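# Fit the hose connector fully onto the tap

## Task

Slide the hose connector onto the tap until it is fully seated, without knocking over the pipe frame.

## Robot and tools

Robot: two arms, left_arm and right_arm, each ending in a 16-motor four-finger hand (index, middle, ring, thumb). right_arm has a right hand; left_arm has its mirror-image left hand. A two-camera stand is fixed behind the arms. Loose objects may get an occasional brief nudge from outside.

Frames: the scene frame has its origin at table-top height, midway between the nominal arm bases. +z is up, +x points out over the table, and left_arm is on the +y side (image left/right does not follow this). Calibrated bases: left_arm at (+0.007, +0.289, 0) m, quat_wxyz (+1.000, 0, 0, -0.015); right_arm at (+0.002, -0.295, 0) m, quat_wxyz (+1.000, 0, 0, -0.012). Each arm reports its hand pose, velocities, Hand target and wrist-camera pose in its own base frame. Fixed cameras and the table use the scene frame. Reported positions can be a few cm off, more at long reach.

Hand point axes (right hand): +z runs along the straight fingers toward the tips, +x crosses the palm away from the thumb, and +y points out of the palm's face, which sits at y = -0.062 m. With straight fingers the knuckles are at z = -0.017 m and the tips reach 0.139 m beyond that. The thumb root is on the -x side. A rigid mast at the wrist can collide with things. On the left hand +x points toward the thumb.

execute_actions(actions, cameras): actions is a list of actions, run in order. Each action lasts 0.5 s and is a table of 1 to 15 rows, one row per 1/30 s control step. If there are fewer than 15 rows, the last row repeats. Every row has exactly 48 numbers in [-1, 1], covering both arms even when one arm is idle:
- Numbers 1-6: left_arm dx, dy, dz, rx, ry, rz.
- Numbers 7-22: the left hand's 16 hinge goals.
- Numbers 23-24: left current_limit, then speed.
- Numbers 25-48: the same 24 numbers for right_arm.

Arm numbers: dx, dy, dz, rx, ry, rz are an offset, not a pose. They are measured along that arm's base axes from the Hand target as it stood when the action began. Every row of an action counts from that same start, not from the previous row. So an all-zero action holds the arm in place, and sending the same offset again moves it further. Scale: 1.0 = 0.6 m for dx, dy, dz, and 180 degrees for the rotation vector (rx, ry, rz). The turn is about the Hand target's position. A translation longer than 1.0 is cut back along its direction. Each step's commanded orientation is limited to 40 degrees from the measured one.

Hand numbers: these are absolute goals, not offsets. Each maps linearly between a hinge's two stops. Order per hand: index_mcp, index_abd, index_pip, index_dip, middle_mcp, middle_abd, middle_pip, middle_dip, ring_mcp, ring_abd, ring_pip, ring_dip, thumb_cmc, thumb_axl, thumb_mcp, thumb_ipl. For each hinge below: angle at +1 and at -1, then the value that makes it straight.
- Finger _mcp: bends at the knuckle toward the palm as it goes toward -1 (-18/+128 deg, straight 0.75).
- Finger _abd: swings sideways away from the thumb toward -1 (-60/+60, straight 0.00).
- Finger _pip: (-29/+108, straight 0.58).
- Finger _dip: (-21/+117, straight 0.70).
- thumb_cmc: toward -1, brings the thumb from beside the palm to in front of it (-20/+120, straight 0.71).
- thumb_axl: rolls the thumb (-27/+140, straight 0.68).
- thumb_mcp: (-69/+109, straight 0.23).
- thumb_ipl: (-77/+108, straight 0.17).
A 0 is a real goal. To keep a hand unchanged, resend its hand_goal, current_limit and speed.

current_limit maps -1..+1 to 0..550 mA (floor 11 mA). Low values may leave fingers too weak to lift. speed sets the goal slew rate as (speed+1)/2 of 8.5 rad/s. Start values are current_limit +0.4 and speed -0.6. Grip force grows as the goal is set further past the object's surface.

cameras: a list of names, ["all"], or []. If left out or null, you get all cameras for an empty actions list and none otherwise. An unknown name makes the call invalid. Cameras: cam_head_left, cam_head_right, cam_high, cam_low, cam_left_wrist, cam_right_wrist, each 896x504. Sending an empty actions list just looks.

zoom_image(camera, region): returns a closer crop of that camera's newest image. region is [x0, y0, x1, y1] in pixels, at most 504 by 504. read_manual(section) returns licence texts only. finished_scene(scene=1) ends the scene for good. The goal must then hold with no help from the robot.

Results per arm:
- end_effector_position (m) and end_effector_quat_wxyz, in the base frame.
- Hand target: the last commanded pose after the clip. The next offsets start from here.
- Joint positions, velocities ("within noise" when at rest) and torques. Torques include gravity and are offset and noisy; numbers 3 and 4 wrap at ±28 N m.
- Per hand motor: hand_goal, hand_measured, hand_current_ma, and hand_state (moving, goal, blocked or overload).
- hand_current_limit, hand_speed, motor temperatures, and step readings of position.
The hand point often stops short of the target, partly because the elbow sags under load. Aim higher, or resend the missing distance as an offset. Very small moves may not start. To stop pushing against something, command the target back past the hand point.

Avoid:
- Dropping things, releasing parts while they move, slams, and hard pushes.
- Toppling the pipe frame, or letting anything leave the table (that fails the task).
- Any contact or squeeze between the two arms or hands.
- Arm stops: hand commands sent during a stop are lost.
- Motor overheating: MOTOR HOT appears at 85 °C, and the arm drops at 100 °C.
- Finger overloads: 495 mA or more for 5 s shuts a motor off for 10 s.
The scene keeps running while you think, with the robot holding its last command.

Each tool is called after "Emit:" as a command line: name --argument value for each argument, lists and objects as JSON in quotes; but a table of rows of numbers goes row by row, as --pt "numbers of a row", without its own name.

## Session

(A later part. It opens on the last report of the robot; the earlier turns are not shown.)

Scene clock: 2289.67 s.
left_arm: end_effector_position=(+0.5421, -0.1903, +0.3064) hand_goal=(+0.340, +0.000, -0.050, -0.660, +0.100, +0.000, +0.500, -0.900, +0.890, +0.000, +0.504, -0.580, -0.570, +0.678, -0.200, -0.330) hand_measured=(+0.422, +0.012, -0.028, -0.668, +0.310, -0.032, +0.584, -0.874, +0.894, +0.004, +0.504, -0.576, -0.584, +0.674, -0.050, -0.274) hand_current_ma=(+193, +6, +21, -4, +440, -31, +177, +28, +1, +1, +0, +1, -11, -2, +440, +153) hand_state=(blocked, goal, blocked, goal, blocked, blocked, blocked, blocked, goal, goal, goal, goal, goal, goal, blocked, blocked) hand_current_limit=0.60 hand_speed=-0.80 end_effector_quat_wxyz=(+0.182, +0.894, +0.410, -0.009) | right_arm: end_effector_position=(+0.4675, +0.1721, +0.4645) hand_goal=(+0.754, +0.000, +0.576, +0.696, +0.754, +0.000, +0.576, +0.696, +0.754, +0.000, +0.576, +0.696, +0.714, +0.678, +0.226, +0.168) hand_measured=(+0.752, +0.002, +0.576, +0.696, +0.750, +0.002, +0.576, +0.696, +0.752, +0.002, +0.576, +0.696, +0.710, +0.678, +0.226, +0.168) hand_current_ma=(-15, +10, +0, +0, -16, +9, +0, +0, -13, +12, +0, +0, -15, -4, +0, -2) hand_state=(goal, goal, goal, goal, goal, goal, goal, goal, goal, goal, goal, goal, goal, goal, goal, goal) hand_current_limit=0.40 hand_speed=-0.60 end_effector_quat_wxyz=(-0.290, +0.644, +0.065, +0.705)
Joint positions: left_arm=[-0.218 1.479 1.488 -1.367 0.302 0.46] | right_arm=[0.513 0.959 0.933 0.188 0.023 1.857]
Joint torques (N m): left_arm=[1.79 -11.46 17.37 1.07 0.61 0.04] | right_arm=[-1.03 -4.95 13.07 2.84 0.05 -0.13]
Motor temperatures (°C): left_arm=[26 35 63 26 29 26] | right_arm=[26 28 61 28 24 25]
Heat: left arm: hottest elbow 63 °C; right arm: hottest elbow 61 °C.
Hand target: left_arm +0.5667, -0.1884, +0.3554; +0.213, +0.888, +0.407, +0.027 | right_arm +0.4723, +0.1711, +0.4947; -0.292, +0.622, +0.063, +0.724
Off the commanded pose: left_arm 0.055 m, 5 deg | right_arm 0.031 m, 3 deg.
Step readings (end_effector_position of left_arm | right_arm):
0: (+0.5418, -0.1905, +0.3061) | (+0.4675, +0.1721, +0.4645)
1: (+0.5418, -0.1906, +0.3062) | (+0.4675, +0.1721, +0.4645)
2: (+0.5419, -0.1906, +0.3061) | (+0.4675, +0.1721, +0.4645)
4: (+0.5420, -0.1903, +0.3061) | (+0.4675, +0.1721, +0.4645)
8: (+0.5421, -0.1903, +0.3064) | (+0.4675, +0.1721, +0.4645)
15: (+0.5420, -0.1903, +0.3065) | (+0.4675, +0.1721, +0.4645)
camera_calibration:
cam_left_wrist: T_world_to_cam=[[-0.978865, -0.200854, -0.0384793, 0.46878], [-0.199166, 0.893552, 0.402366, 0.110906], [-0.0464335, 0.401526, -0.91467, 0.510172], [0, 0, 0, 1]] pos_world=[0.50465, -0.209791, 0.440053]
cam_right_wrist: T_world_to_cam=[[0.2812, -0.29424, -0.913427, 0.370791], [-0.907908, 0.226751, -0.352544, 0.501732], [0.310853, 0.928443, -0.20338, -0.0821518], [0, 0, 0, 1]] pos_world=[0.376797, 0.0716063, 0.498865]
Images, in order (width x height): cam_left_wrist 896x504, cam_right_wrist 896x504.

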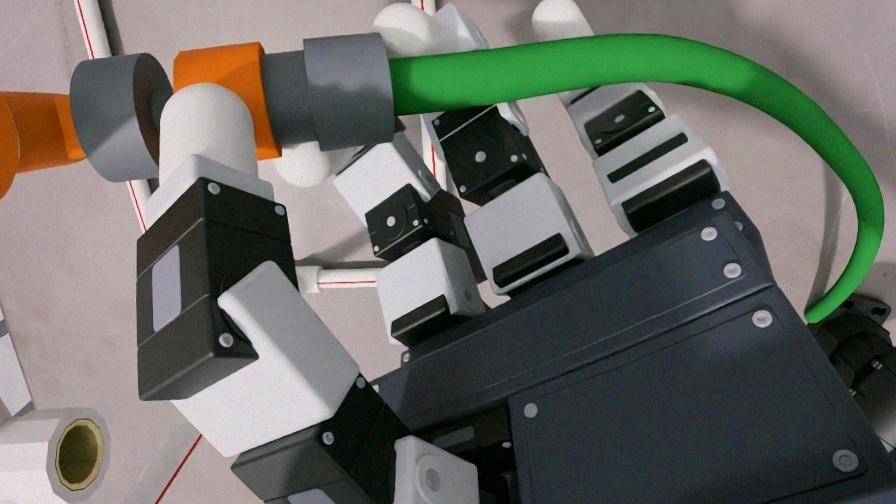

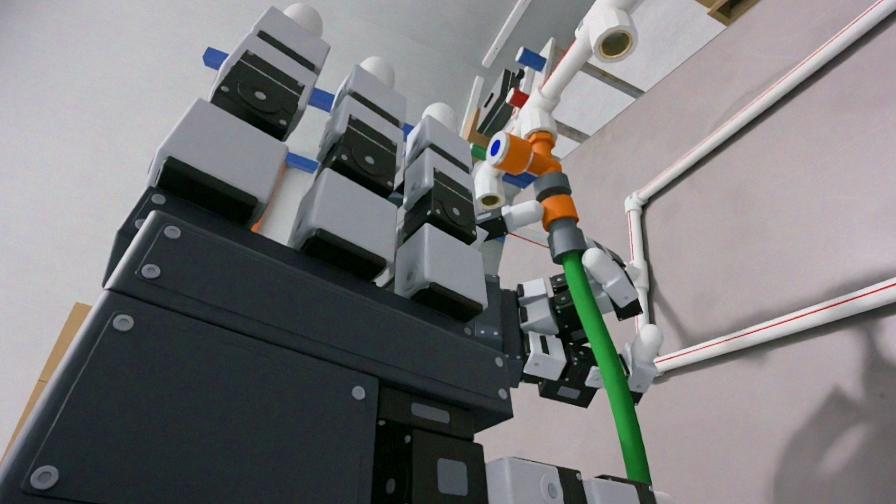

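Emit:
execute_actions --actions '[[[0.004,0.0015,0.001,0,-0.028,0, 0.34,0,-0.05,-0.66, 0.1,0,0.5,-0.9, 0.89,0,0.504,-0.58, -0.571,0.678,-0.2,-0.33, 0.6,-0.8, 0,0,0,0,0,0, 0.754,0,0.576,0.696, 0.754,0,0.576,0.696, 0.754,0,0.576,0.696, 0.714,0.678,0.226,0.168, 0.4,-0.6]]]' --cameras '["cam_left_wrist","cam_right_wrist"]'

Emit:
zoom_image --camera "cam_right_wrist" --region '[520, 165, 600, 285]'

Emit:
zoom_image --camera "cam_left_wrist" --region '[0, 20, 400, 200]'

Scene clock: 2342.77 s.
left_arm: end_effector_position=(+0.5579, -0.1894, +0.3148) hand_goal=(+0.340, +0.000, -0.050, -0.660, +0.100, +0.000, +0.500, -0.900, +0.890, +0.000, +0.504, -0.580, -0.570, +0.678, -0.200, -0.330) hand_measured=(+0.422, +0.016, -0.028, -0.672, +0.310, -0.036, +0.584, -0.876, +0.894, +0.004, +0.504, -0.576, -0.580, +0.674, -0.086, -0.278) hand_current_ma=(+193, +10, +21, -7, +440, -37, +177, +26, +2, +1, +0, +1, -6, -2, +440, +130) hand_state=(blocked, goal, blocked, goal, blocked, blocked, blocked, blocked, goal, goal, goal, goal, goal, goal, blocked, blocked) hand_current_limit=0.60 hand_speed=-0.80 end_effector_quat_wxyz=(+0.196, +0.892, +0.406, +0.024) | right_arm: end_effector_position=(+0.4675, +0.1721, +0.4645) hand_goal=(+0.754, +0.000, +0.576, +0.696, +0.754, +0.000, +0.576, +0.696, +0.754, +0.000, +0.576, +0.696, +0.714, +0.678, +0.226, +0.168) hand_measured=(+0.752, +0.002, +0.576, +0.696, +0.750, +0.002, +0.576, +0.696, +0.752, +0.002, +0.576, +0.696, +0.710, +0.678, +0.226, +0.168) hand_current_ma=(-15, +10, +0, +0, -16, +9, +0, +0, -13, +12, +0, +0, -15, -4, +0, -2) hand_state=(goal, goal, goal, goal, goal, goal, goal, goal, goal, goal, goal, goal, goal, goal, goal, goal) hand_current_limit=0.40 hand_speed=-0.60 end_effector_quat_wxyz=(-0.290, +0.644, +0.065, +0.705)
Joint positions: left_arm=[-0.216 1.479 1.488 -1.296 0.283 0.461] | right_arm=[0.513 0.959 0.933 0.188 0.023 1.857]
Joint torques (N m): left_arm=[1.2 -14.39 12.19 2.93 0.63 0.04] | right_arm=[-1.03 -4.95 13.08 2.82 0.05 -0.13]
Motor temperatures (°C): left_arm=[26 34 68 26 29 26] | right_arm=[26 27 61 28 24 25]
Heat: left arm: hottest elbow 68 °C; right arm: hottest elbow 61 °C.
Hand target: left_arm +0.5691, -0.1874, +0.3560; +0.230, +0.886, +0.397, +0.066 | right_arm +0.4723, +0.1711, +0.4947; -0.292, +0.622, +0.063, +0.724
Off the commanded pose: left_arm 0.043 m, 6 deg | right_arm 0.031 m, 3 deg.
Step readings (end_effector_position of left_arm | right_arm):
0: (+0.5421, -0.1903, +0.3064) | (+0.4675, +0.1721, +0.4645)
1: (+0.5421, -0.1903, +0.3064) | (+0.4675, +0.1721, +0.4645)
2: (+0.5425, -0.1903, +0.3066) | (+0.4675, +0.1721, +0.4645)
4: (+0.5456, -0.1900, +0.3081) | (+0.4675, +0.1721, +0.4645)
8: (+0.5541, -0.1891, +0.3122) | (+0.4675, +0.1721, +0.4645)
15: (+0.5578, -0.1894, +0.3148) | (+0.4675, +0.1721, +0.4645)
camera_calibration:
cam_left_wrist: T_world_to_cam=[[-0.972289, -0.206249, -0.110067, 0.502564], [-0.2331, 0.891201, 0.389134, 0.132562], [0.0178329, 0.404007, -0.914582, 0.48292], [0, 0, 0, 1]] pos_world=[0.510926, -0.209588, 0.445401]
cam_right_wrist: T_world_to_cam=[[0.2812, -0.29424, -0.913427, 0.370791], [-0.907908, 0.226751, -0.352544, 0.501732], [0.310853, 0.928443, -0.20338, -0.0821518], [0, 0, 0, 1]] pos_world=[0.376797, 0.0716063, 0.498865]
Images, in order (width x height): cam_left_wrist 896x504, cam_right_wrist 896x504.

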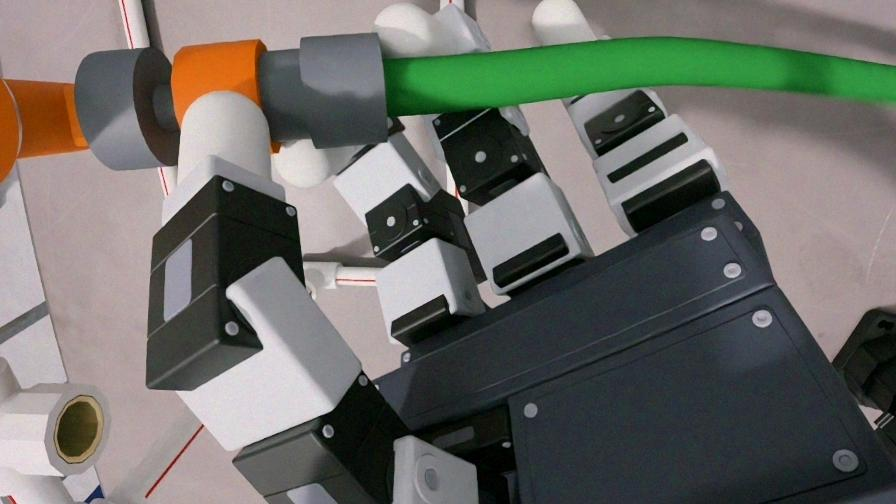

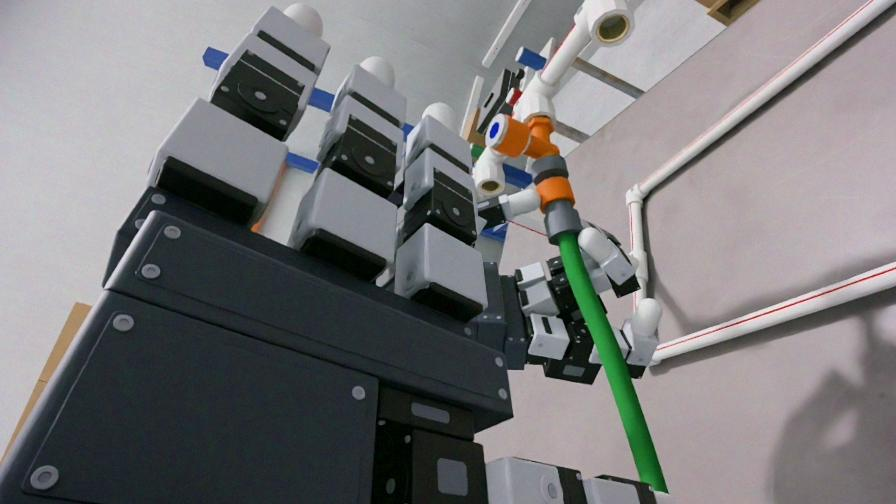

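Scaled by 4.200.

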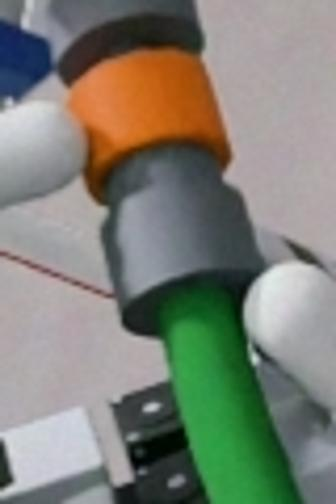

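Scaled by 1.260.

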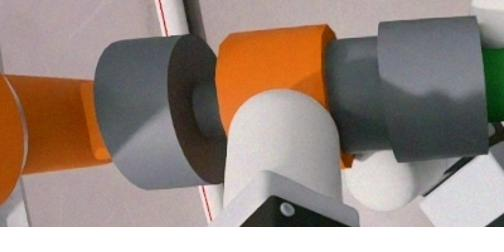

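Emit:
execute_actions --actions '[[[0,0,0,0,0.012,0, 0.34,0,-0.05,-0.66, 0.1,0,0.5,-0.9, 0.89,0,0.504,-0.58, -0.571,0.678,-0.2,-0.33, 0.6,-0.8, 0,0,0,0,0,0, 0.754,0,0.576,0.696, 0.754,0,0.576,0.696, 0.754,0,0.576,0.696, 0.714,0.678,0.226,0.168, 0.4,-0.6]]]' --cameras '["cam_low","cam_high","cam_right_wrist"]'

Scene clock: 2354.60 s.
left_arm: end_effector_position=(+0.5564, -0.1891, +0.3093) hand_goal=(+0.340, +0.000, -0.050, -0.660, +0.100, +0.000, +0.500, -0.900, +0.890, +0.000, +0.504, -0.580, -0.570, +0.678, -0.200, -0.330) hand_measured=(+0.422, +0.016, -0.030, -0.674, +0.310, -0.036, +0.584, -0.876, +0.894, +0.004, +0.504, -0.576, -0.580, +0.672, -0.086, -0.278) hand_current_ma=(+193, +10, +18, -11, +440, -37, +177, +26, +1, +1, +0, +1, -7, -4, +440, +130) hand_state=(blocked, goal, blocked, goal, blocked, blocked, blocked, blocked, goal, goal, goal, goal, goal, goal, blocked, blocked) hand_current_limit=0.60 hand_speed=-0.80 end_effector_quat_wxyz=(+0.192, +0.892, +0.408, +0.015) | right_arm: end_effector_position=(+0.4675, +0.1721, +0.4645) hand_goal=(+0.754, +0.000, +0.576, +0.696, +0.754, +0.000, +0.576, +0.696, +0.754, +0.000, +0.576, +0.696, +0.714, +0.678, +0.226, +0.168) hand_measured=(+0.752, +0.002, +0.576, +0.696, +0.750, +0.002, +0.576, +0.696, +0.752, +0.002, +0.576, +0.696, +0.710, +0.678, +0.226, +0.168) hand_current_ma=(-15, +10, +0, +0, -16, +9, +0, +0, -13, +12, +0, +0, -15, -4, +0, -2) hand_state=(goal, goal, goal, goal, goal, goal, goal, goal, goal, goal, goal, goal, goal, goal, goal, goal) hand_current_limit=0.40 hand_speed=-0.60 end_effector_quat_wxyz=(-0.290, +0.644, +0.065, +0.705)
Joint positions: left_arm=[-0.214 1.486 1.488 -1.31 0.288 0.461] | right_arm=[0.513 0.959 0.933 0.188 0.023 1.857]
Joint torques (N m): left_arm=[1.08 -13.39 14.78 1.46 0.75 0.03] | right_arm=[-1.03 -4.95 13.09 2.84 0.05 -0.13]
Motor temperatures (°C): left_arm=[26 34 65 26 30 26] | right_arm=[26 27 61 28 24 25]
Heat: left arm: hottest elbow 65 °C; right arm: hottest elbow 61 °C.
Hand target: left_arm +0.5691, -0.1875, +0.3561; +0.223, +0.887, +0.401, +0.049 | right_arm +0.4723, +0.1711, +0.4947; -0.292, +0.622, +0.063, +0.724
Off the commanded pose: left_arm 0.048 m, 5 deg | right_arm 0.031 m, 3 deg.
Step readings (end_effector_position of left_arm | right_arm):
0: (+0.5582, -0.1895, +0.3151) | (+0.4675, +0.1721, +0.4645)
1: (+0.5582, -0.1895, +0.3151) | (+0.4675, +0.1721, +0.4645)
2: (+0.5582, -0.1895, +0.3151) | (+0.4675, +0.1721, +0.4645)
4: (+0.5581, -0.1894, +0.3142) | (+0.4675, +0.1721, +0.4645)
8: (+0.5566, -0.1888, +0.3106) | (+0.4675, +0.1721, +0.4645)
15: (+0.5564, -0.1891, +0.3093) | (+0.4675, +0.1721, +0.4645)
camera_calibration:
cam_right_wrist: T_world_to_cam=[[0.2812, -0.29424, -0.913427, 0.370791], [-0.907908, 0.226751, -0.352544, 0.501732], [0.310853, 0.928443, -0.20338, -0.0821518], [0, 0, 0, 1]] pos_world=[0.376797, 0.0716063, 0.498865]
Images, in order (width x height): cam_high 896x504, cam_low 896x504, cam_right_wrist 896x504.

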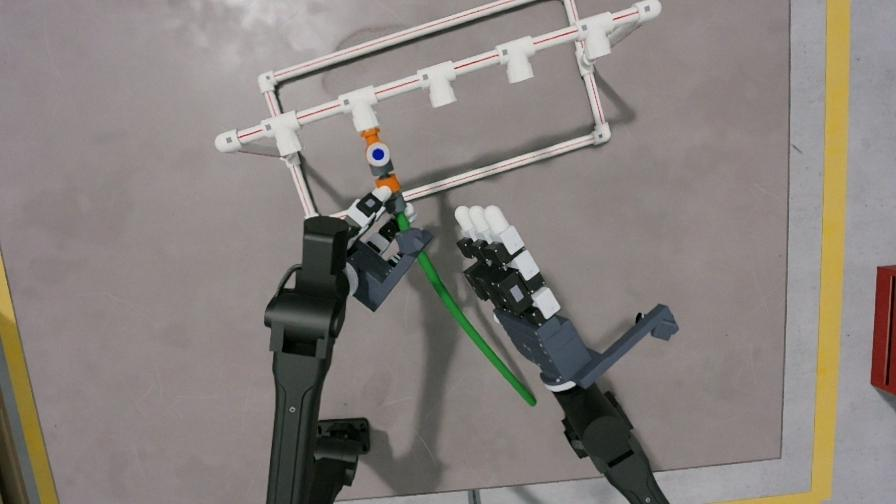

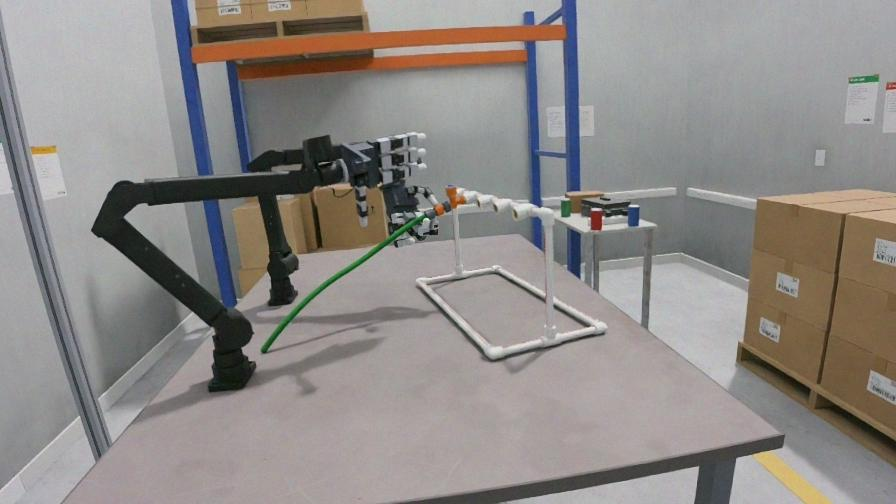

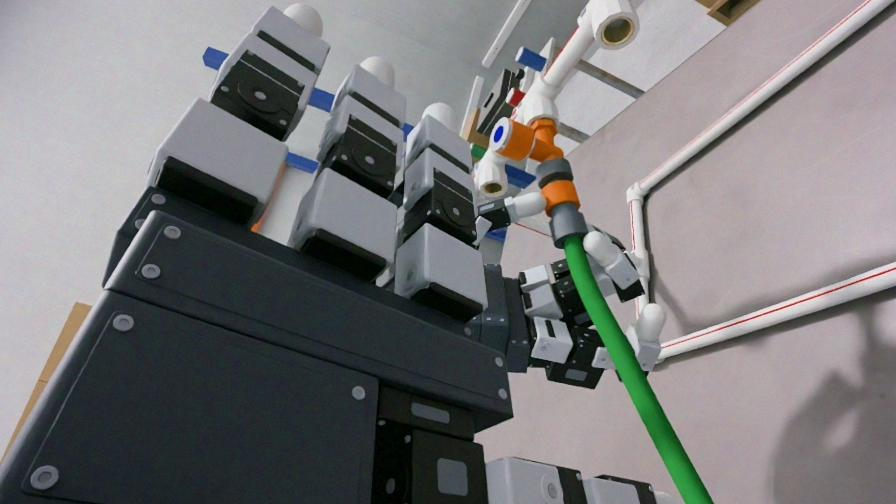

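Emit:
zoom_image --camera "cam_right_wrist" --region '[520, 140, 600, 260]'

Emit:
zoom_image --camera "cam_low" --region '[400, 170, 500, 250]'

Emit:
zoom_image --camera "cam_high" --region '[330, 80, 480, 230]'

Scaled by 4.200.

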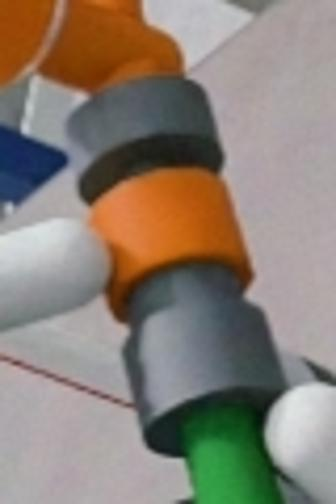

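Scaled by 5.040.

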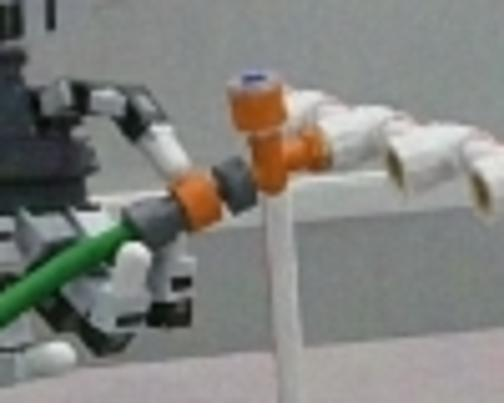

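Scaled by 3.360.

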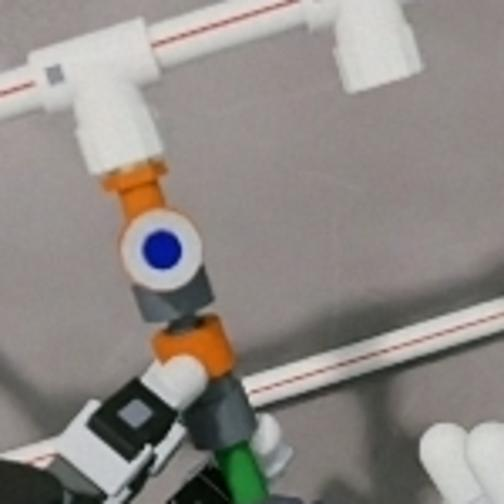

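Emit:
execute_actions --actions '[[[0,0,0,0,0,0, 0.34,0,-0.05,-0.66, 0.1,0,0.5,-0.9, 0.89,0,0.504,-0.58, -0.571,0.678,-0.2,-0.33, 0.6,-0.8, 0,-0.05,0.09,-0.05,-0.0174,-0.0085, 0.754,0,0.576,0.696, 0.754,0,0.576,0.696, 0.754,0,0.576,0.696, 0.714,0.678,0.226,0.168, 0.4,-0.6]],[[0,0,0,0,0,0, 0.34,0,-0.05,-0.66, 0.1,0,0.5,-0.9, 0.89,0,0.504,-0.58, -0.571,0.678,-0.2,-0.33, 0.6,-0.8, 0.03,-0.03,0.05,-0.13,-0.045,-0.022, 0.754,0,0.576,0.696, 0.754,0,0.576,0.696, 0.754,0,0.576,0.696, 0.714,0.678,0.226,0.168, 0.4,-0.6]],[[0,0,0,0,0,0, 0.34,0,-0.05,-0.66, 0.1,0,0.5,-0.9, 0.89,0,0.504,-0.58, -0.571,0.678,-0.2,-0.33, 0.6,-0.8, 0.03,0,0,-0.13,-0.045,-0.022, 0.754,0,0.576,0.696, 0.754,0,0.576,0.696, 0.754,0,0.576,0.696, 0.714,0.678,0.226,0.168, 0.4,-0.6]],[[0,0,0,0,0,0, 0.34,0,-0.05,-0.66, 0.1,0,0.5,-0.9, 0.89,0,0.504,-0.58, -0.571,0.678,-0.2,-0.33, 0.6,-0.8, 0.03,0,0,-0.13,-0.045,-0.022, 0.754,0,0.576,0.696, 0.754,0,0.576,0.696, 0.754,0,0.576,0.696, 0.714,0.678,0.226,0.168, 0.4,-0.6]]]' --cameras '["cam_head_right","cam_high","cam_low"]'

Scene clock: 2732.70 s.
left_arm: end_effector_position=(+0.5564, -0.1891, +0.3093) hand_goal=(+0.340, +0.000, -0.050, -0.660, +0.100, +0.000, +0.500, -0.900, +0.890, +0.000, +0.504, -0.580, -0.570, +0.678, -0.200, -0.330) hand_measured=(+0.422, +0.016, -0.030, -0.674, +0.310, -0.036, +0.584, -0.876, +0.894, +0.004, +0.504, -0.576, -0.580, +0.672, -0.086, -0.278) hand_current_ma=(+193, +10, +18, -11, +440, -37, +177, +26, +1, +1, +0, +1, -7, -4, +440, +130) hand_state=(blocked, goal, blocked, goal, blocked, blocked, blocked, blocked, goal, goal, goal, goal, goal, goal, blocked, blocked) hand_current_limit=0.60 hand_speed=-0.80 end_effector_quat_wxyz=(+0.192, +0.892, +0.408, +0.015) | right_arm: end_effector_position=(+0.5236, +0.1266, +0.5530) hand_goal=(+0.754, +0.000, +0.576, +0.696, +0.754, +0.000, +0.576, +0.696, +0.754, +0.000, +0.576, +0.696, +0.714, +0.678, +0.226, +0.168) hand_measured=(+0.760, +0.002, +0.576, +0.696, +0.762, +0.002, +0.576, +0.696, +0.760, +0.002, +0.576, +0.696, +0.720, +0.678, +0.226, +0.168) hand_current_ma=(+36, +10, +0, +0, +38, +9, +0, +0, +30, +12, +0, +0, +27, -4, +0, -2) hand_state=(goal, goal, goal, goal, goal, goal, goal, goal, goal, goal, goal, goal, goal, goal, goal, goal) hand_current_limit=0.40 hand_speed=-0.60 end_effector_quat_wxyz=(+0.255, +0.504, +0.507, +0.651)
Joint positions: left_arm=[-0.214 1.486 1.488 -1.31 0.288 0.461] | right_arm=[0.302 1.075 1.059 -0.007 -0.113 0.407]
Joint torques (N m): left_arm=[1.32 -13.39 14.78 1.46 0.74 0.03] | right_arm=[-1.38 -6.48 13.09 2.33 -0.08 -0.18]
Motor temperatures (°C): left_arm=[26 38 64 26 31 26] | right_arm=[26 27 64 28 24 25]
Heat: left arm: hottest elbow 64 °C; right arm: hottest elbow 64 °C.
Hand target: left_arm +0.5691, -0.1875, +0.3561; +0.223, +0.887, +0.401, +0.049 | right_arm +0.5264, +0.1230, +0.5787; +0.267, +0.491, +0.500, +0.662
Off the commanded pose: left_arm 0.049 m, 5 deg | right_arm 0.026 m, 3 deg.
Step readings (end_effector_position of left_arm | right_arm):
0: (+0.5564, -0.1891, +0.3093) | (+0.4675, +0.1721, +0.4645)
1: (+0.5564, -0.1891, +0.3093) | (+0.4675, +0.1722, +0.4647)
2: (+0.5564, -0.1891, +0.3093) | (+0.4679, +0.1719, +0.4651)
4: (+0.5564, -0.1891, +0.3093) | (+0.4697, +0.1696, +0.4664)
8: (+0.5564, -0.1891, +0.3093) | (+0.4732, +0.1574, +0.4773)
15: (+0.5564, -0.1891, +0.3093) | (+0.4725, +0.1469, +0.5020)
16: (+0.5564, -0.1891, +0.3093) | (+0.4725, +0.1471, +0.5040)
17: (+0.5564, -0.1891, +0.3093) | (+0.4727, +0.1464, +0.5067)
19: (+0.5564, -0.1891, +0.3093) | (+0.4738, +0.1433, +0.5138)
23: (+0.5564, -0.1891, +0.3093) | (+0.4764, +0.1339, +0.5292)
30: (+0.5564, -0.1891, +0.3093) | (+0.4824, +0.1254, +0.5415)
31: (+0.5564, -0.1891, +0.3093) | (+0.4833, +0.1254, +0.5415)
32: (+0.5564, -0.1891, +0.3093) | (+0.4841, +0.1253, +0.5429)
34: (+0.5564, -0.1891, +0.3093) | (+0.4873, +0.1251, +0.5461)
38: (+0.5564, -0.1891, +0.3093) | (+0.4975, +0.1277, +0.5456)
45: (+0.5564, -0.1891, +0.3093) | (+0.5058, +0.1267, +0.5464)
46: (+0.5564, -0.1891, +0.3093) | (+0.5057, +0.1266, +0.5476)
47: (+0.5564, -0.1891, +0.3093) | (+0.5057, +0.1260, +0.5498)
49: (+0.5564, -0.1891, +0.3093) | (+0.5069, +0.1248, +0.5543)
53: (+0.5564, -0.1891, +0.3093) | (+0.5153, +0.1234, +0.5541)
60: (+0.5564, -0.1891, +0.3093) | (+0.5250, +0.1229, +0.5499)
Images, in order (width x height): cam_head_right 896x504, cam_high 896x504, cam_low 896x504.

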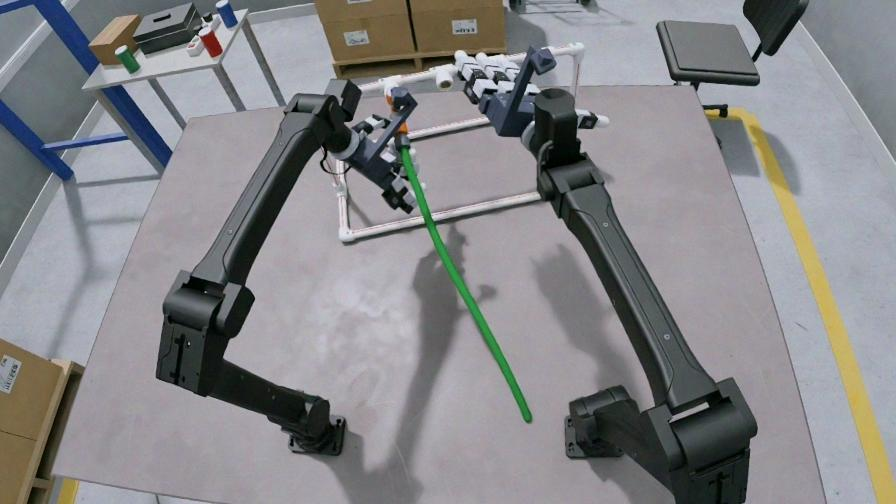

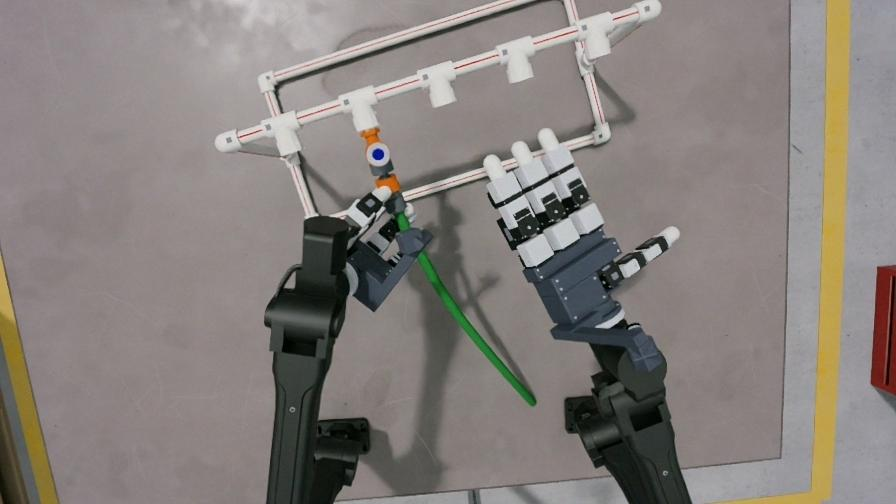

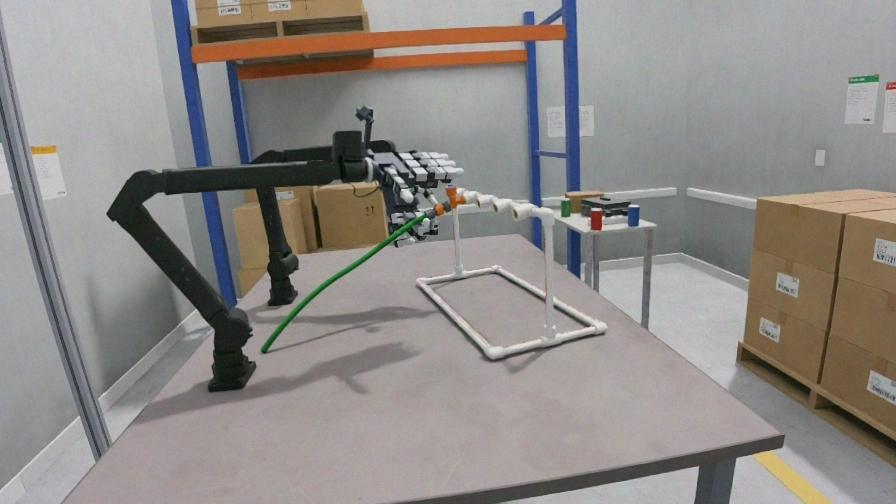

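Emit:
execute_actions --actions '[[[0,0,0,0,0,0, 0.34,0,-0.05,-0.66, 0.1,0,0.5,-0.9, 0.89,0,0.504,-0.58, -0.571,0.678,-0.2,-0.33, 0.6,-0.8, 0.1,0.025,0.0167,-0.118,-0.041,-0.0206, 0.754,0,0.576,0.696, 0.754,0,0.576,0.696, 0.754,0,0.576,0.696, 0.9,0.678,0.226,0.168, 0.4,-0.6]],[[0,0,0,0,0,0, 0.34,0,-0.05,-0.66, 0.1,0,0.5,-0.9, 0.89,0,0.504,-0.58, -0.571,0.678,-0.2,-0.33, 0.6,-0.8, 0.1,0.0417,0.0167,0,0,0, 0.754,0,0.576,0.696, 0.754,0,0.576,0.696, 0.754,0,0.576,0.696, 0.9,0.678,0.226,0.168, 0.4,-0.6]],[[0,0,0,0,0,0, 0.34,0,-0.05,-0.66, 0.1,0,0.5,-0.9, 0.89,0,0.504,-0.58, -0.571,0.678,-0.2,-0.33, 0.6,-0.8, 0.083,0.0667,0,0,0,0, 0.754,0,0.576,0.696, 0.754,0,0.576,0.696, 0.754,0,0.576,0.696, 0.9,0.678,0.226,0.168, 0.4,-0.6]]]' --cameras '["cam_head_right","cam_high","cam_low"]'

Scene clock: 2757.17 s.
left_arm: end_effector_position=(+0.5564, -0.1891, +0.3093) hand_goal=(+0.340, +0.000, -0.050, -0.660, +0.100, +0.000, +0.500, -0.900, +0.890, +0.000, +0.504, -0.580, -0.570, +0.678, -0.200, -0.330) hand_measured=(+0.422, +0.016, -0.030, -0.674, +0.310, -0.036, +0.584, -0.876, +0.894, +0.004, +0.504, -0.576, -0.580, +0.672, -0.086, -0.278) hand_current_ma=(+193, +10, +18, -11, +440, -37, +177, +26, +1, +1, +0, +1, -7, -4, +440, +130) hand_state=(blocked, goal, blocked, goal, blocked, blocked, blocked, blocked, goal, goal, goal, goal, goal, goal, blocked, blocked) hand_current_limit=0.60 hand_speed=-0.80 end_effector_quat_wxyz=(+0.192, +0.892, +0.408, +0.015) | right_arm: end_effector_position=(+0.6892, +0.2016, +0.5666) hand_goal=(+0.754, +0.000, +0.576, +0.696, +0.754, +0.000, +0.576, +0.696, +0.754, +0.000, +0.576, +0.696, +0.900, +0.678, +0.226, +0.168) hand_measured=(+0.764, +0.002, +0.576, +0.696, +0.764, +0.002, +0.576, +0.696, +0.762, +0.002, +0.576, +0.696, +0.908, +0.678, +0.226, +0.168) hand_current_ma=(+52, +9, +1, +0, +56, +8, +1, +0, +44, +11, +2, +0, +37, -4, +0, -2) hand_state=(goal, goal, goal, goal, goal, goal, goal, goal, goal, goal, goal, goal, goal, goal, goal, goal) hand_current_limit=0.40 hand_speed=-0.60 end_effector_quat_wxyz=(+0.393, +0.417, +0.589, +0.570)
Joint positions: left_arm=[-0.214 1.486 1.488 -1.31 0.288 0.461] | right_arm=[0.307 1.556 1.511 0.003 -0.044 0.011]
Joint torques (N m): left_arm=[1.32 -13.33 14.8 1.5 0.74 0.03] | right_arm=[-0.85 -12.81 14.87 1.72 0.09 -0.15]
Motor temperatures (°C): left_arm=[26 38 64 26 31 26] | right_arm=[26 28 65 28 24 25]
Heat: left arm: hottest elbow 64 °C; right arm: hottest elbow 65 °C.
Hand target: left_arm +0.5691, -0.1875, +0.3561; +0.223, +0.887, +0.401, +0.049 | right_arm +0.6962, +0.2030, +0.5986; +0.406, +0.406, +0.579, +0.579
Off the commanded pose: left_arm 0.049 m, 5 deg | right_arm 0.033 m, 3 deg.
Step readings (end_effector_position of left_arm | right_arm):
0: (+0.5564, -0.1891, +0.3093) | (+0.5236, +0.1267, +0.5531)
1: (+0.5564, -0.1891, +0.3093) | (+0.5237, +0.1270, +0.5531)
2: (+0.5564, -0.1891, +0.3093) | (+0.5248, +0.1270, +0.5532)
4: (+0.5564, -0.1891, +0.3093) | (+0.5325, +0.1296, +0.5555)
8: (+0.5564, -0.1891, +0.3093) | (+0.5640, +0.1331, +0.5491)
15: (+0.5564, -0.1891, +0.3093) | (+0.5873, +0.1368, +0.5256)
16: (+0.5564, -0.1891, +0.3093) | (+0.5871, +0.1376, +0.5268)
17: (+0.5564, -0.1891, +0.3093) | (+0.5877, +0.1383, +0.5296)
19: (+0.5564, -0.1891, +0.3093) | (+0.5954, +0.1404, +0.5409)
23: (+0.5564, -0.1891, +0.3093) | (+0.6189, +0.1473, +0.5638)
30: (+0.5564, -0.1891, +0.3093) | (+0.6390, +0.1536, +0.5618)
31: (+0.5564, -0.1891, +0.3093) | (+0.6405, +0.1536, +0.5604)
32: (+0.5564, -0.1891, +0.3093) | (+0.6428, +0.1541, +0.5601)
34: (+0.5564, -0.1891, +0.3093) | (+0.6522, +0.1593, +0.5637)
38: (+0.5564, -0.1891, +0.3093) | (+0.6730, +0.1825, +0.5687)
45: (+0.5564, -0.1891, +0.3093) | (+0.6888, +0.2017, +0.5579)
Images, in order (width x height): cam_head_right 896x504, cam_high 896x504, cam_low 896x504.

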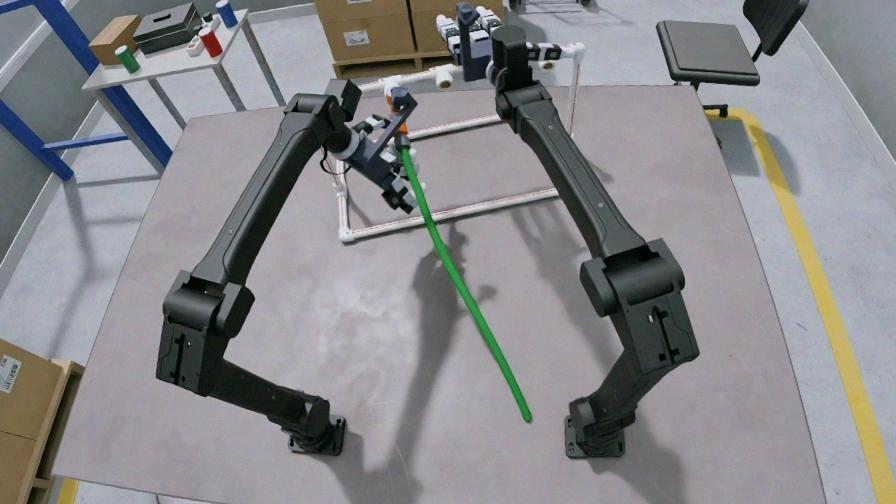

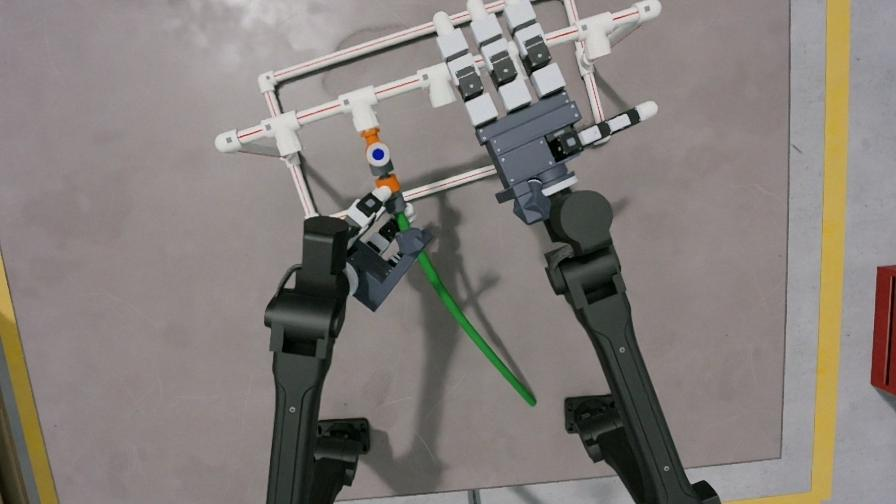

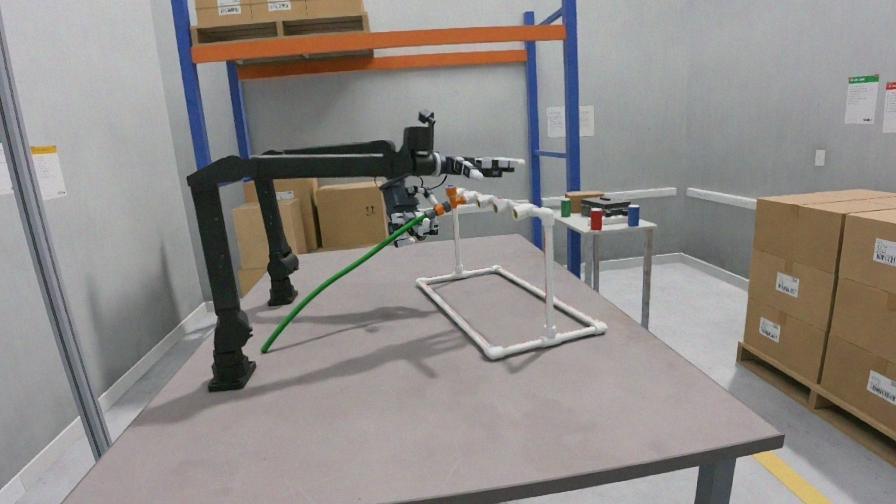

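Emit:
execute_actions --actions '[[[0,0,0,0,0,0, 0.34,0,-0.05,-0.66, 0.1,0,0.5,-0.9, 0.89,0,0.504,-0.58, -0.571,0.678,-0.2,-0.33, 0.6,-0.8, 0.075,0.058,0,0,0,0, 0.754,0,0.576,0.696, 0.754,0,0.576,0.696, 0.754,0,0.576,0.696, 0.9,0.678,0.226,0.168, 0.4,-0.6]],[[0,0,0,0,0,0, 0.34,0,-0.05,-0.66, 0.1,0,0.5,-0.9, 0.89,0,0.504,-0.58, -0.571,0.678,-0.2,-0.33, 0.6,-0.8, 0.067,0.058,0,0,0,0, 0.754,0,0.576,0.696, 0.754,0,0.576,0.696, 0.754,0,0.576,0.696, 0.9,0.678,0.226,0.168, 0.4,-0.6]],[[0,0,0,0,0,0, 0.34,0,-0.05,-0.66, 0.1,0,0.5,-0.9, 0.89,0,0.504,-0.58, -0.571,0.678,-0.2,-0.33, 0.6,-0.8, 0,0,-0.06,0,0,0, 0.754,0,0.576,0.696, 0.754,0,0.576,0.696, 0.754,0,0.576,0.696, 0.9,0.678,0.226,0.168, 0.4,-0.6]]]' --cameras '["cam_head_right","cam_high","cam_low"]'

Emit:
zoom_image --camera "cam_low" --region '[380, 120, 580, 240]'

Scene clock: 2774.03 s.
left_arm: end_effector_position=(+0.5564, -0.1891, +0.3093) hand_goal=(+0.340, +0.000, -0.050, -0.660, +0.100, +0.000, +0.500, -0.900, +0.890, +0.000, +0.504, -0.580, -0.570, +0.678, -0.200, -0.330) hand_measured=(+0.422, +0.016, -0.030, -0.674, +0.310, -0.036, +0.584, -0.876, +0.894, +0.004, +0.504, -0.576, -0.580, +0.672, -0.086, -0.278) hand_current_ma=(+193, +10, +18, -11, +440, -37, +177, +26, +1, +1, +0, +1, -7, -4, +440, +130) hand_state=(blocked, goal, blocked, goal, blocked, blocked, blocked, blocked, goal, goal, goal, goal, goal, goal, blocked, blocked) hand_current_limit=0.60 hand_speed=-0.80 end_effector_quat_wxyz=(+0.192, +0.892, +0.408, +0.015) | right_arm: end_effector_position=(+0.7737, +0.2653, +0.5746) hand_goal=(+0.754, +0.000, +0.576, +0.696, +0.754, +0.000, +0.576, +0.696, +0.754, +0.000, +0.576, +0.696, +0.900, +0.678, +0.226, +0.168) hand_measured=(+0.764, +0.002, +0.576, +0.696, +0.764, +0.002, +0.576, +0.696, +0.762, +0.002, +0.576, +0.696, +0.908, +0.678, +0.226, +0.168) hand_current_ma=(+53, +9, +2, +0, +57, +8, +2, +0, +45, +10, +2, +0, +37, -4, +0, -2) hand_state=(goal, goal, goal, goal, goal, goal, goal, goal, goal, goal, goal, goal, goal, goal, goal, goal) hand_current_limit=0.40 hand_speed=-0.60 end_effector_quat_wxyz=(+0.403, +0.410, +0.577, +0.580)
Joint positions: left_arm=[-0.214 1.486 1.488 -1.31 0.288 0.461] | right_arm=[0.363 1.841 1.875 -0.036 0.018 0.01]
Joint torques (N m): left_arm=[1.55 -13.45 14.82 1.54 0.75 0.03] | right_arm=[-0.32 -16.03 10.43 2.86 0.09 -0.15]
Motor temperatures (°C): left_arm=[26 38 64 26 31 26] | right_arm=[26 29 68 28 24 25]
Heat: left arm: hottest elbow 64 °C; right arm: hottest elbow 68 °C.
Hand target: left_arm +0.5691, -0.1875, +0.3561; +0.223, +0.887, +0.401, +0.049 | right_arm +0.7814, +0.2728, +0.5628; +0.405, +0.406, +0.579, +0.579
Off the commanded pose: left_arm 0.049 m, 5 deg | right_arm 0.016 m, 1 deg.
Step readings (end_effector_position of left_arm | right_arm):
0: (+0.5564, -0.1891, +0.3093) | (+0.6892, +0.2016, +0.5666)
1: (+0.5564, -0.1891, +0.3093) | (+0.6893, +0.2015, +0.5668)
2: (+0.5564, -0.1891, +0.3093) | (+0.6906, +0.2012, +0.5674)
4: (+0.5564, -0.1891, +0.3093) | (+0.6980, +0.2040, +0.5730)
8: (+0.5564, -0.1891, +0.3093) | (+0.7173, +0.2148, +0.5813)
15: (+0.5564, -0.1891, +0.3093) | (+0.7349, +0.2300, +0.5641)
16: (+0.5564, -0.1891, +0.3093) | (+0.7361, +0.2312, +0.5623)
17: (+0.5564, -0.1891, +0.3093) | (+0.7380, +0.2325, +0.5616)
19: (+0.5564, -0.1891, +0.3093) | (+0.7450, +0.2389, +0.5659)
23: (+0.5564, -0.1891, +0.3093) | (+0.7602, +0.2497, +0.5754)
30: (+0.5564, -0.1891, +0.3093) | (+0.7729, +0.2637, +0.5709)
31: (+0.5564, -0.1891, +0.3093) | (+0.7739, +0.2650, +0.5696)
32: (+0.5564, -0.1891, +0.3093) | (+0.7743, +0.2655, +0.5687)
34: (+0.5564, -0.1891, +0.3093) | (+0.7750, +0.2658, +0.5680)
38: (+0.5564, -0.1891, +0.3093) | (+0.7747, +0.2657, +0.5712)
45: (+0.5564, -0.1891, +0.3093) | (+0.7737, +0.2653, +0.5744)
Images, in order (width x height): cam_head_right 896x504, cam_high 896x504, cam_low 896x504.

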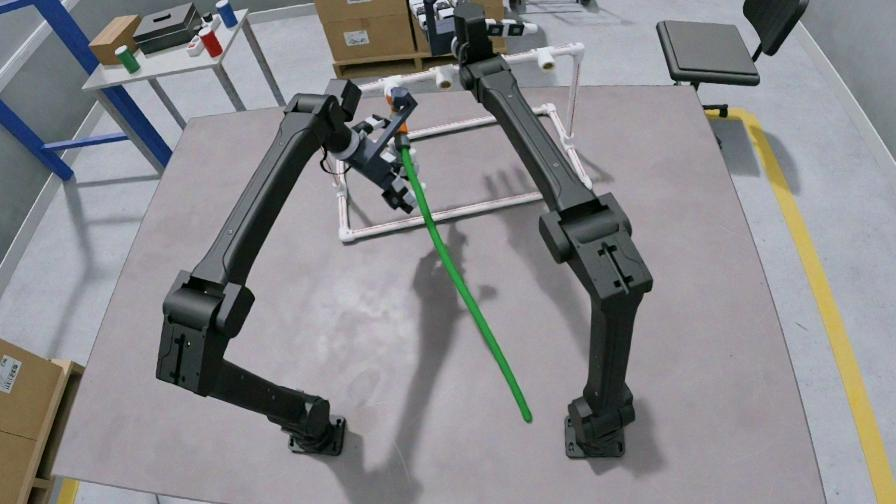

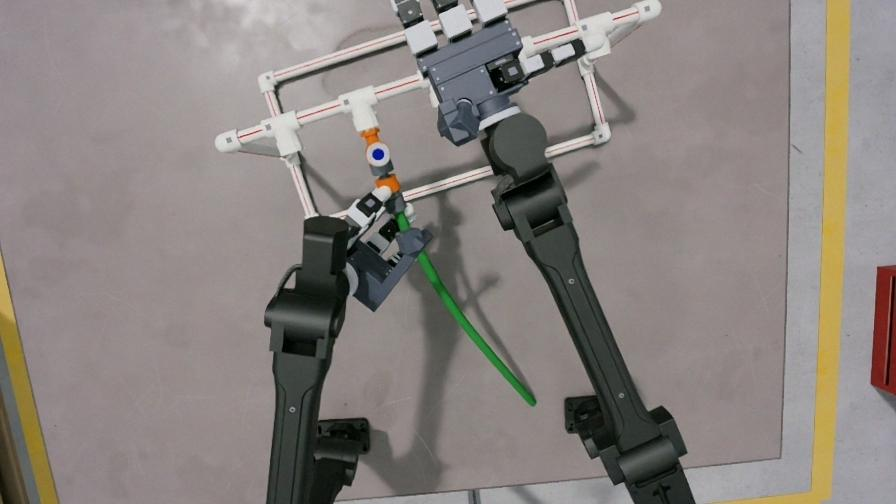

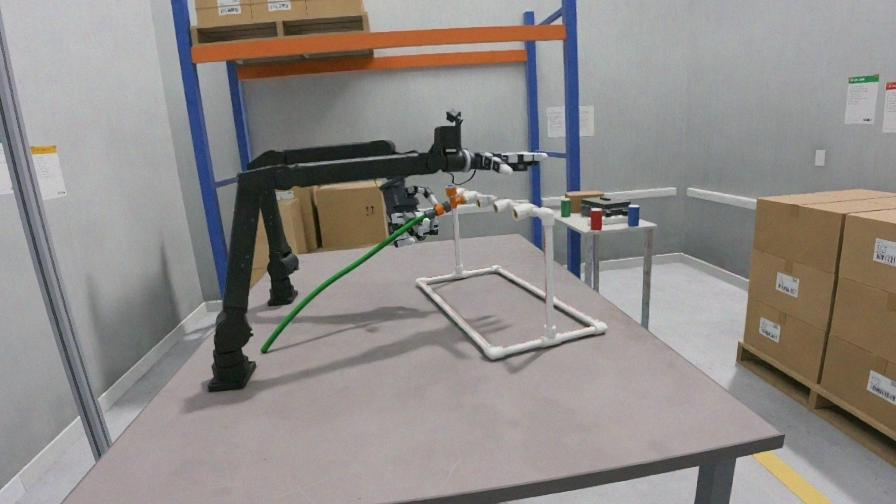

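Scaled by 2.520.

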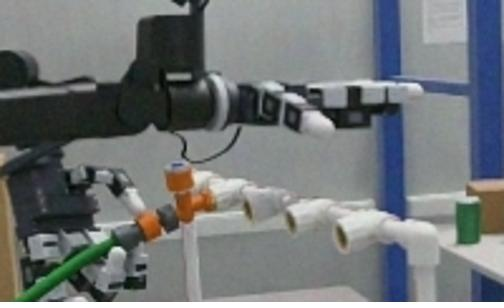

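Emit:
execute_actions --actions '[[[0,0,0,0,0,0, 0.34,0,-0.05,-0.66, 0.1,0,0.5,-0.9, 0.89,0,0.504,-0.58, -0.571,0.678,-0.2,-0.33, 0.6,-0.8, 0,0,-0.05,0,0,0, 0.754,0,0.576,0.696, 0.754,0,0.576,0.696, 0.754,0,0.576,0.696, 0.9,0.678,0.226,0.168, 0.4,-0.6]],[[0,0,0,0,0,0, 0.34,0,-0.05,-0.66, 0.1,0,0.5,-0.9, 0.89,0,0.504,-0.58, -0.571,0.678,-0.2,-0.33, 0.6,-0.8, 0,0,-0.04,0,0,0, 0.754,0,0.576,0.696, 0.754,0,0.576,0.696, 0.754,0,0.576,0.696, 0.9,0.678,0.226,0.168, 0.4,-0.6]]]' --cameras '["cam_low"]'

Emit:
zoom_image --camera "cam_low" --region '[380, 120, 580, 240]'

Scene clock: 2789.50 s.
left_arm: end_effector_position=(+0.5564, -0.1891, +0.3093) hand_goal=(+0.340, +0.000, -0.050, -0.660, +0.100, +0.000, +0.500, -0.900, +0.890, +0.000, +0.504, -0.580, -0.570, +0.678, -0.200, -0.330) hand_measured=(+0.422, +0.016, -0.030, -0.674, +0.310, -0.036, +0.584, -0.876, +0.894, +0.004, +0.504, -0.576, -0.580, +0.672, -0.086, -0.278) hand_current_ma=(+193, +10, +18, -11, +440, -37, +177, +26, +1, +1, +0, +1, -7, -4, +440, +130) hand_state=(blocked, goal, blocked, goal, blocked, blocked, blocked, blocked, goal, goal, goal, goal, goal, goal, blocked, blocked) hand_current_limit=0.60 hand_speed=-0.80 end_effector_quat_wxyz=(+0.192, +0.892, +0.408, +0.015) | right_arm: end_effector_position=(+0.7763, +0.2663, +0.5224) hand_goal=(+0.754, +0.000, +0.576, +0.696, +0.754, +0.000, +0.576, +0.696, +0.754, +0.000, +0.576, +0.696, +0.900, +0.678, +0.226, +0.168) hand_measured=(+0.764, +0.002, +0.576, +0.696, +0.764, +0.002, +0.576, +0.696, +0.762, +0.002, +0.576, +0.696, +0.908, +0.678, +0.226, +0.168) hand_current_ma=(+53, +9, +2, +0, +57, +8, +2, +0, +45, +10, +2, +0, +37, -4, +0, -2) hand_state=(goal, goal, goal, goal, goal, goal, goal, goal, goal, goal, goal, goal, goal, goal, goal, goal) hand_current_limit=0.40 hand_speed=-0.60 end_effector_quat_wxyz=(+0.404, +0.409, +0.576, +0.581)
Joint positions: left_arm=[-0.214 1.486 1.488 -1.31 0.288 0.461] | right_arm=[0.363 1.855 1.756 0.102 0.018 0.01]
Joint torques (N m): left_arm=[1.38 -13.57 14.78 1.47 0.75 0.05] | right_arm=[-0.38 -16.5 9.73 2.88 0.09 -0.15]
Motor temperatures (°C): left_arm=[26 38 64 26 31 26] | right_arm=[26 30 67 28 24 25]
Heat: left arm: hottest elbow 64 °C; right arm: hottest elbow 67 °C.
Hand target: left_arm +0.5691, -0.1875, +0.3561; +0.223, +0.887, +0.401, +0.049 | right_arm +0.7813, +0.2728, +0.5088; +0.405, +0.406, +0.579, +0.579
Off the commanded pose: left_arm 0.049 m, 5 deg | right_arm 0.016 m, 1 deg.
Step readings (end_effector_position of left_arm | right_arm):
0: (+0.5564, -0.1891, +0.3093) | (+0.7736, +0.2653, +0.5747)
1: (+0.5564, -0.1891, +0.3093) | (+0.7736, +0.2652, +0.5749)
2: (+0.5564, -0.1891, +0.3093) | (+0.7733, +0.2652, +0.5747)
4: (+0.5564, -0.1891, +0.3093) | (+0.7724, +0.2648, +0.5729)
8: (+0.5564, -0.1891, +0.3093) | (+0.7731, +0.2651, +0.5584)
15: (+0.5564, -0.1891, +0.3093) | (+0.7771, +0.2666, +0.5427)
16: (+0.5564, -0.1891, +0.3093) | (+0.7772, +0.2666, +0.5425)
17: (+0.5564, -0.1891, +0.3093) | (+0.7769, +0.2665, +0.5419)
19: (+0.5564, -0.1891, +0.3093) | (+0.7757, +0.2660, +0.5411)
23: (+0.5564, -0.1891, +0.3093) | (+0.7753, +0.2659, +0.5303)
30: (+0.5564, -0.1891, +0.3093) | (+0.7767, +0.2664, +0.5214)
Images, in order (width x height): cam_low 896x504.

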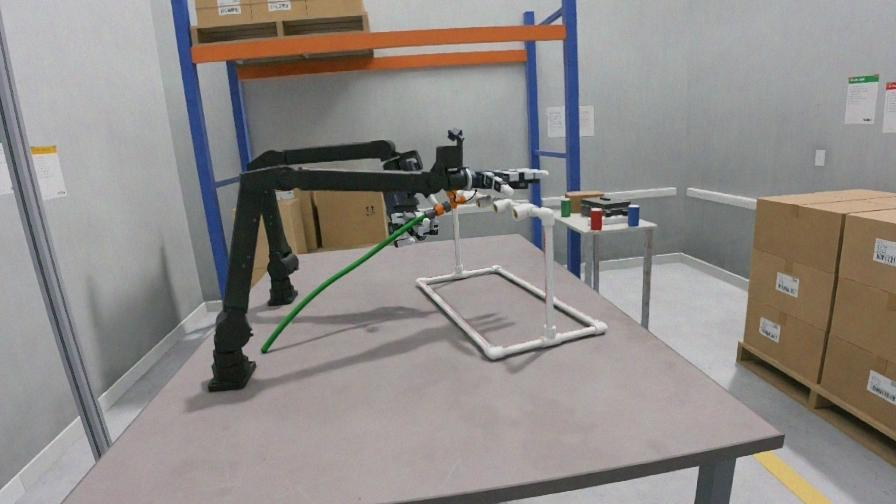

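Scaled by 2.520.

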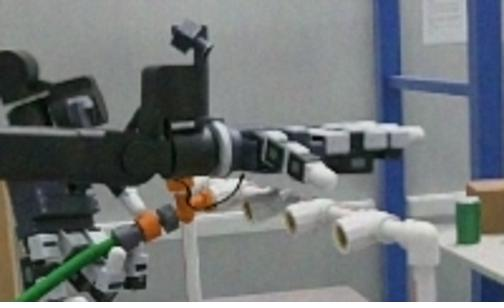

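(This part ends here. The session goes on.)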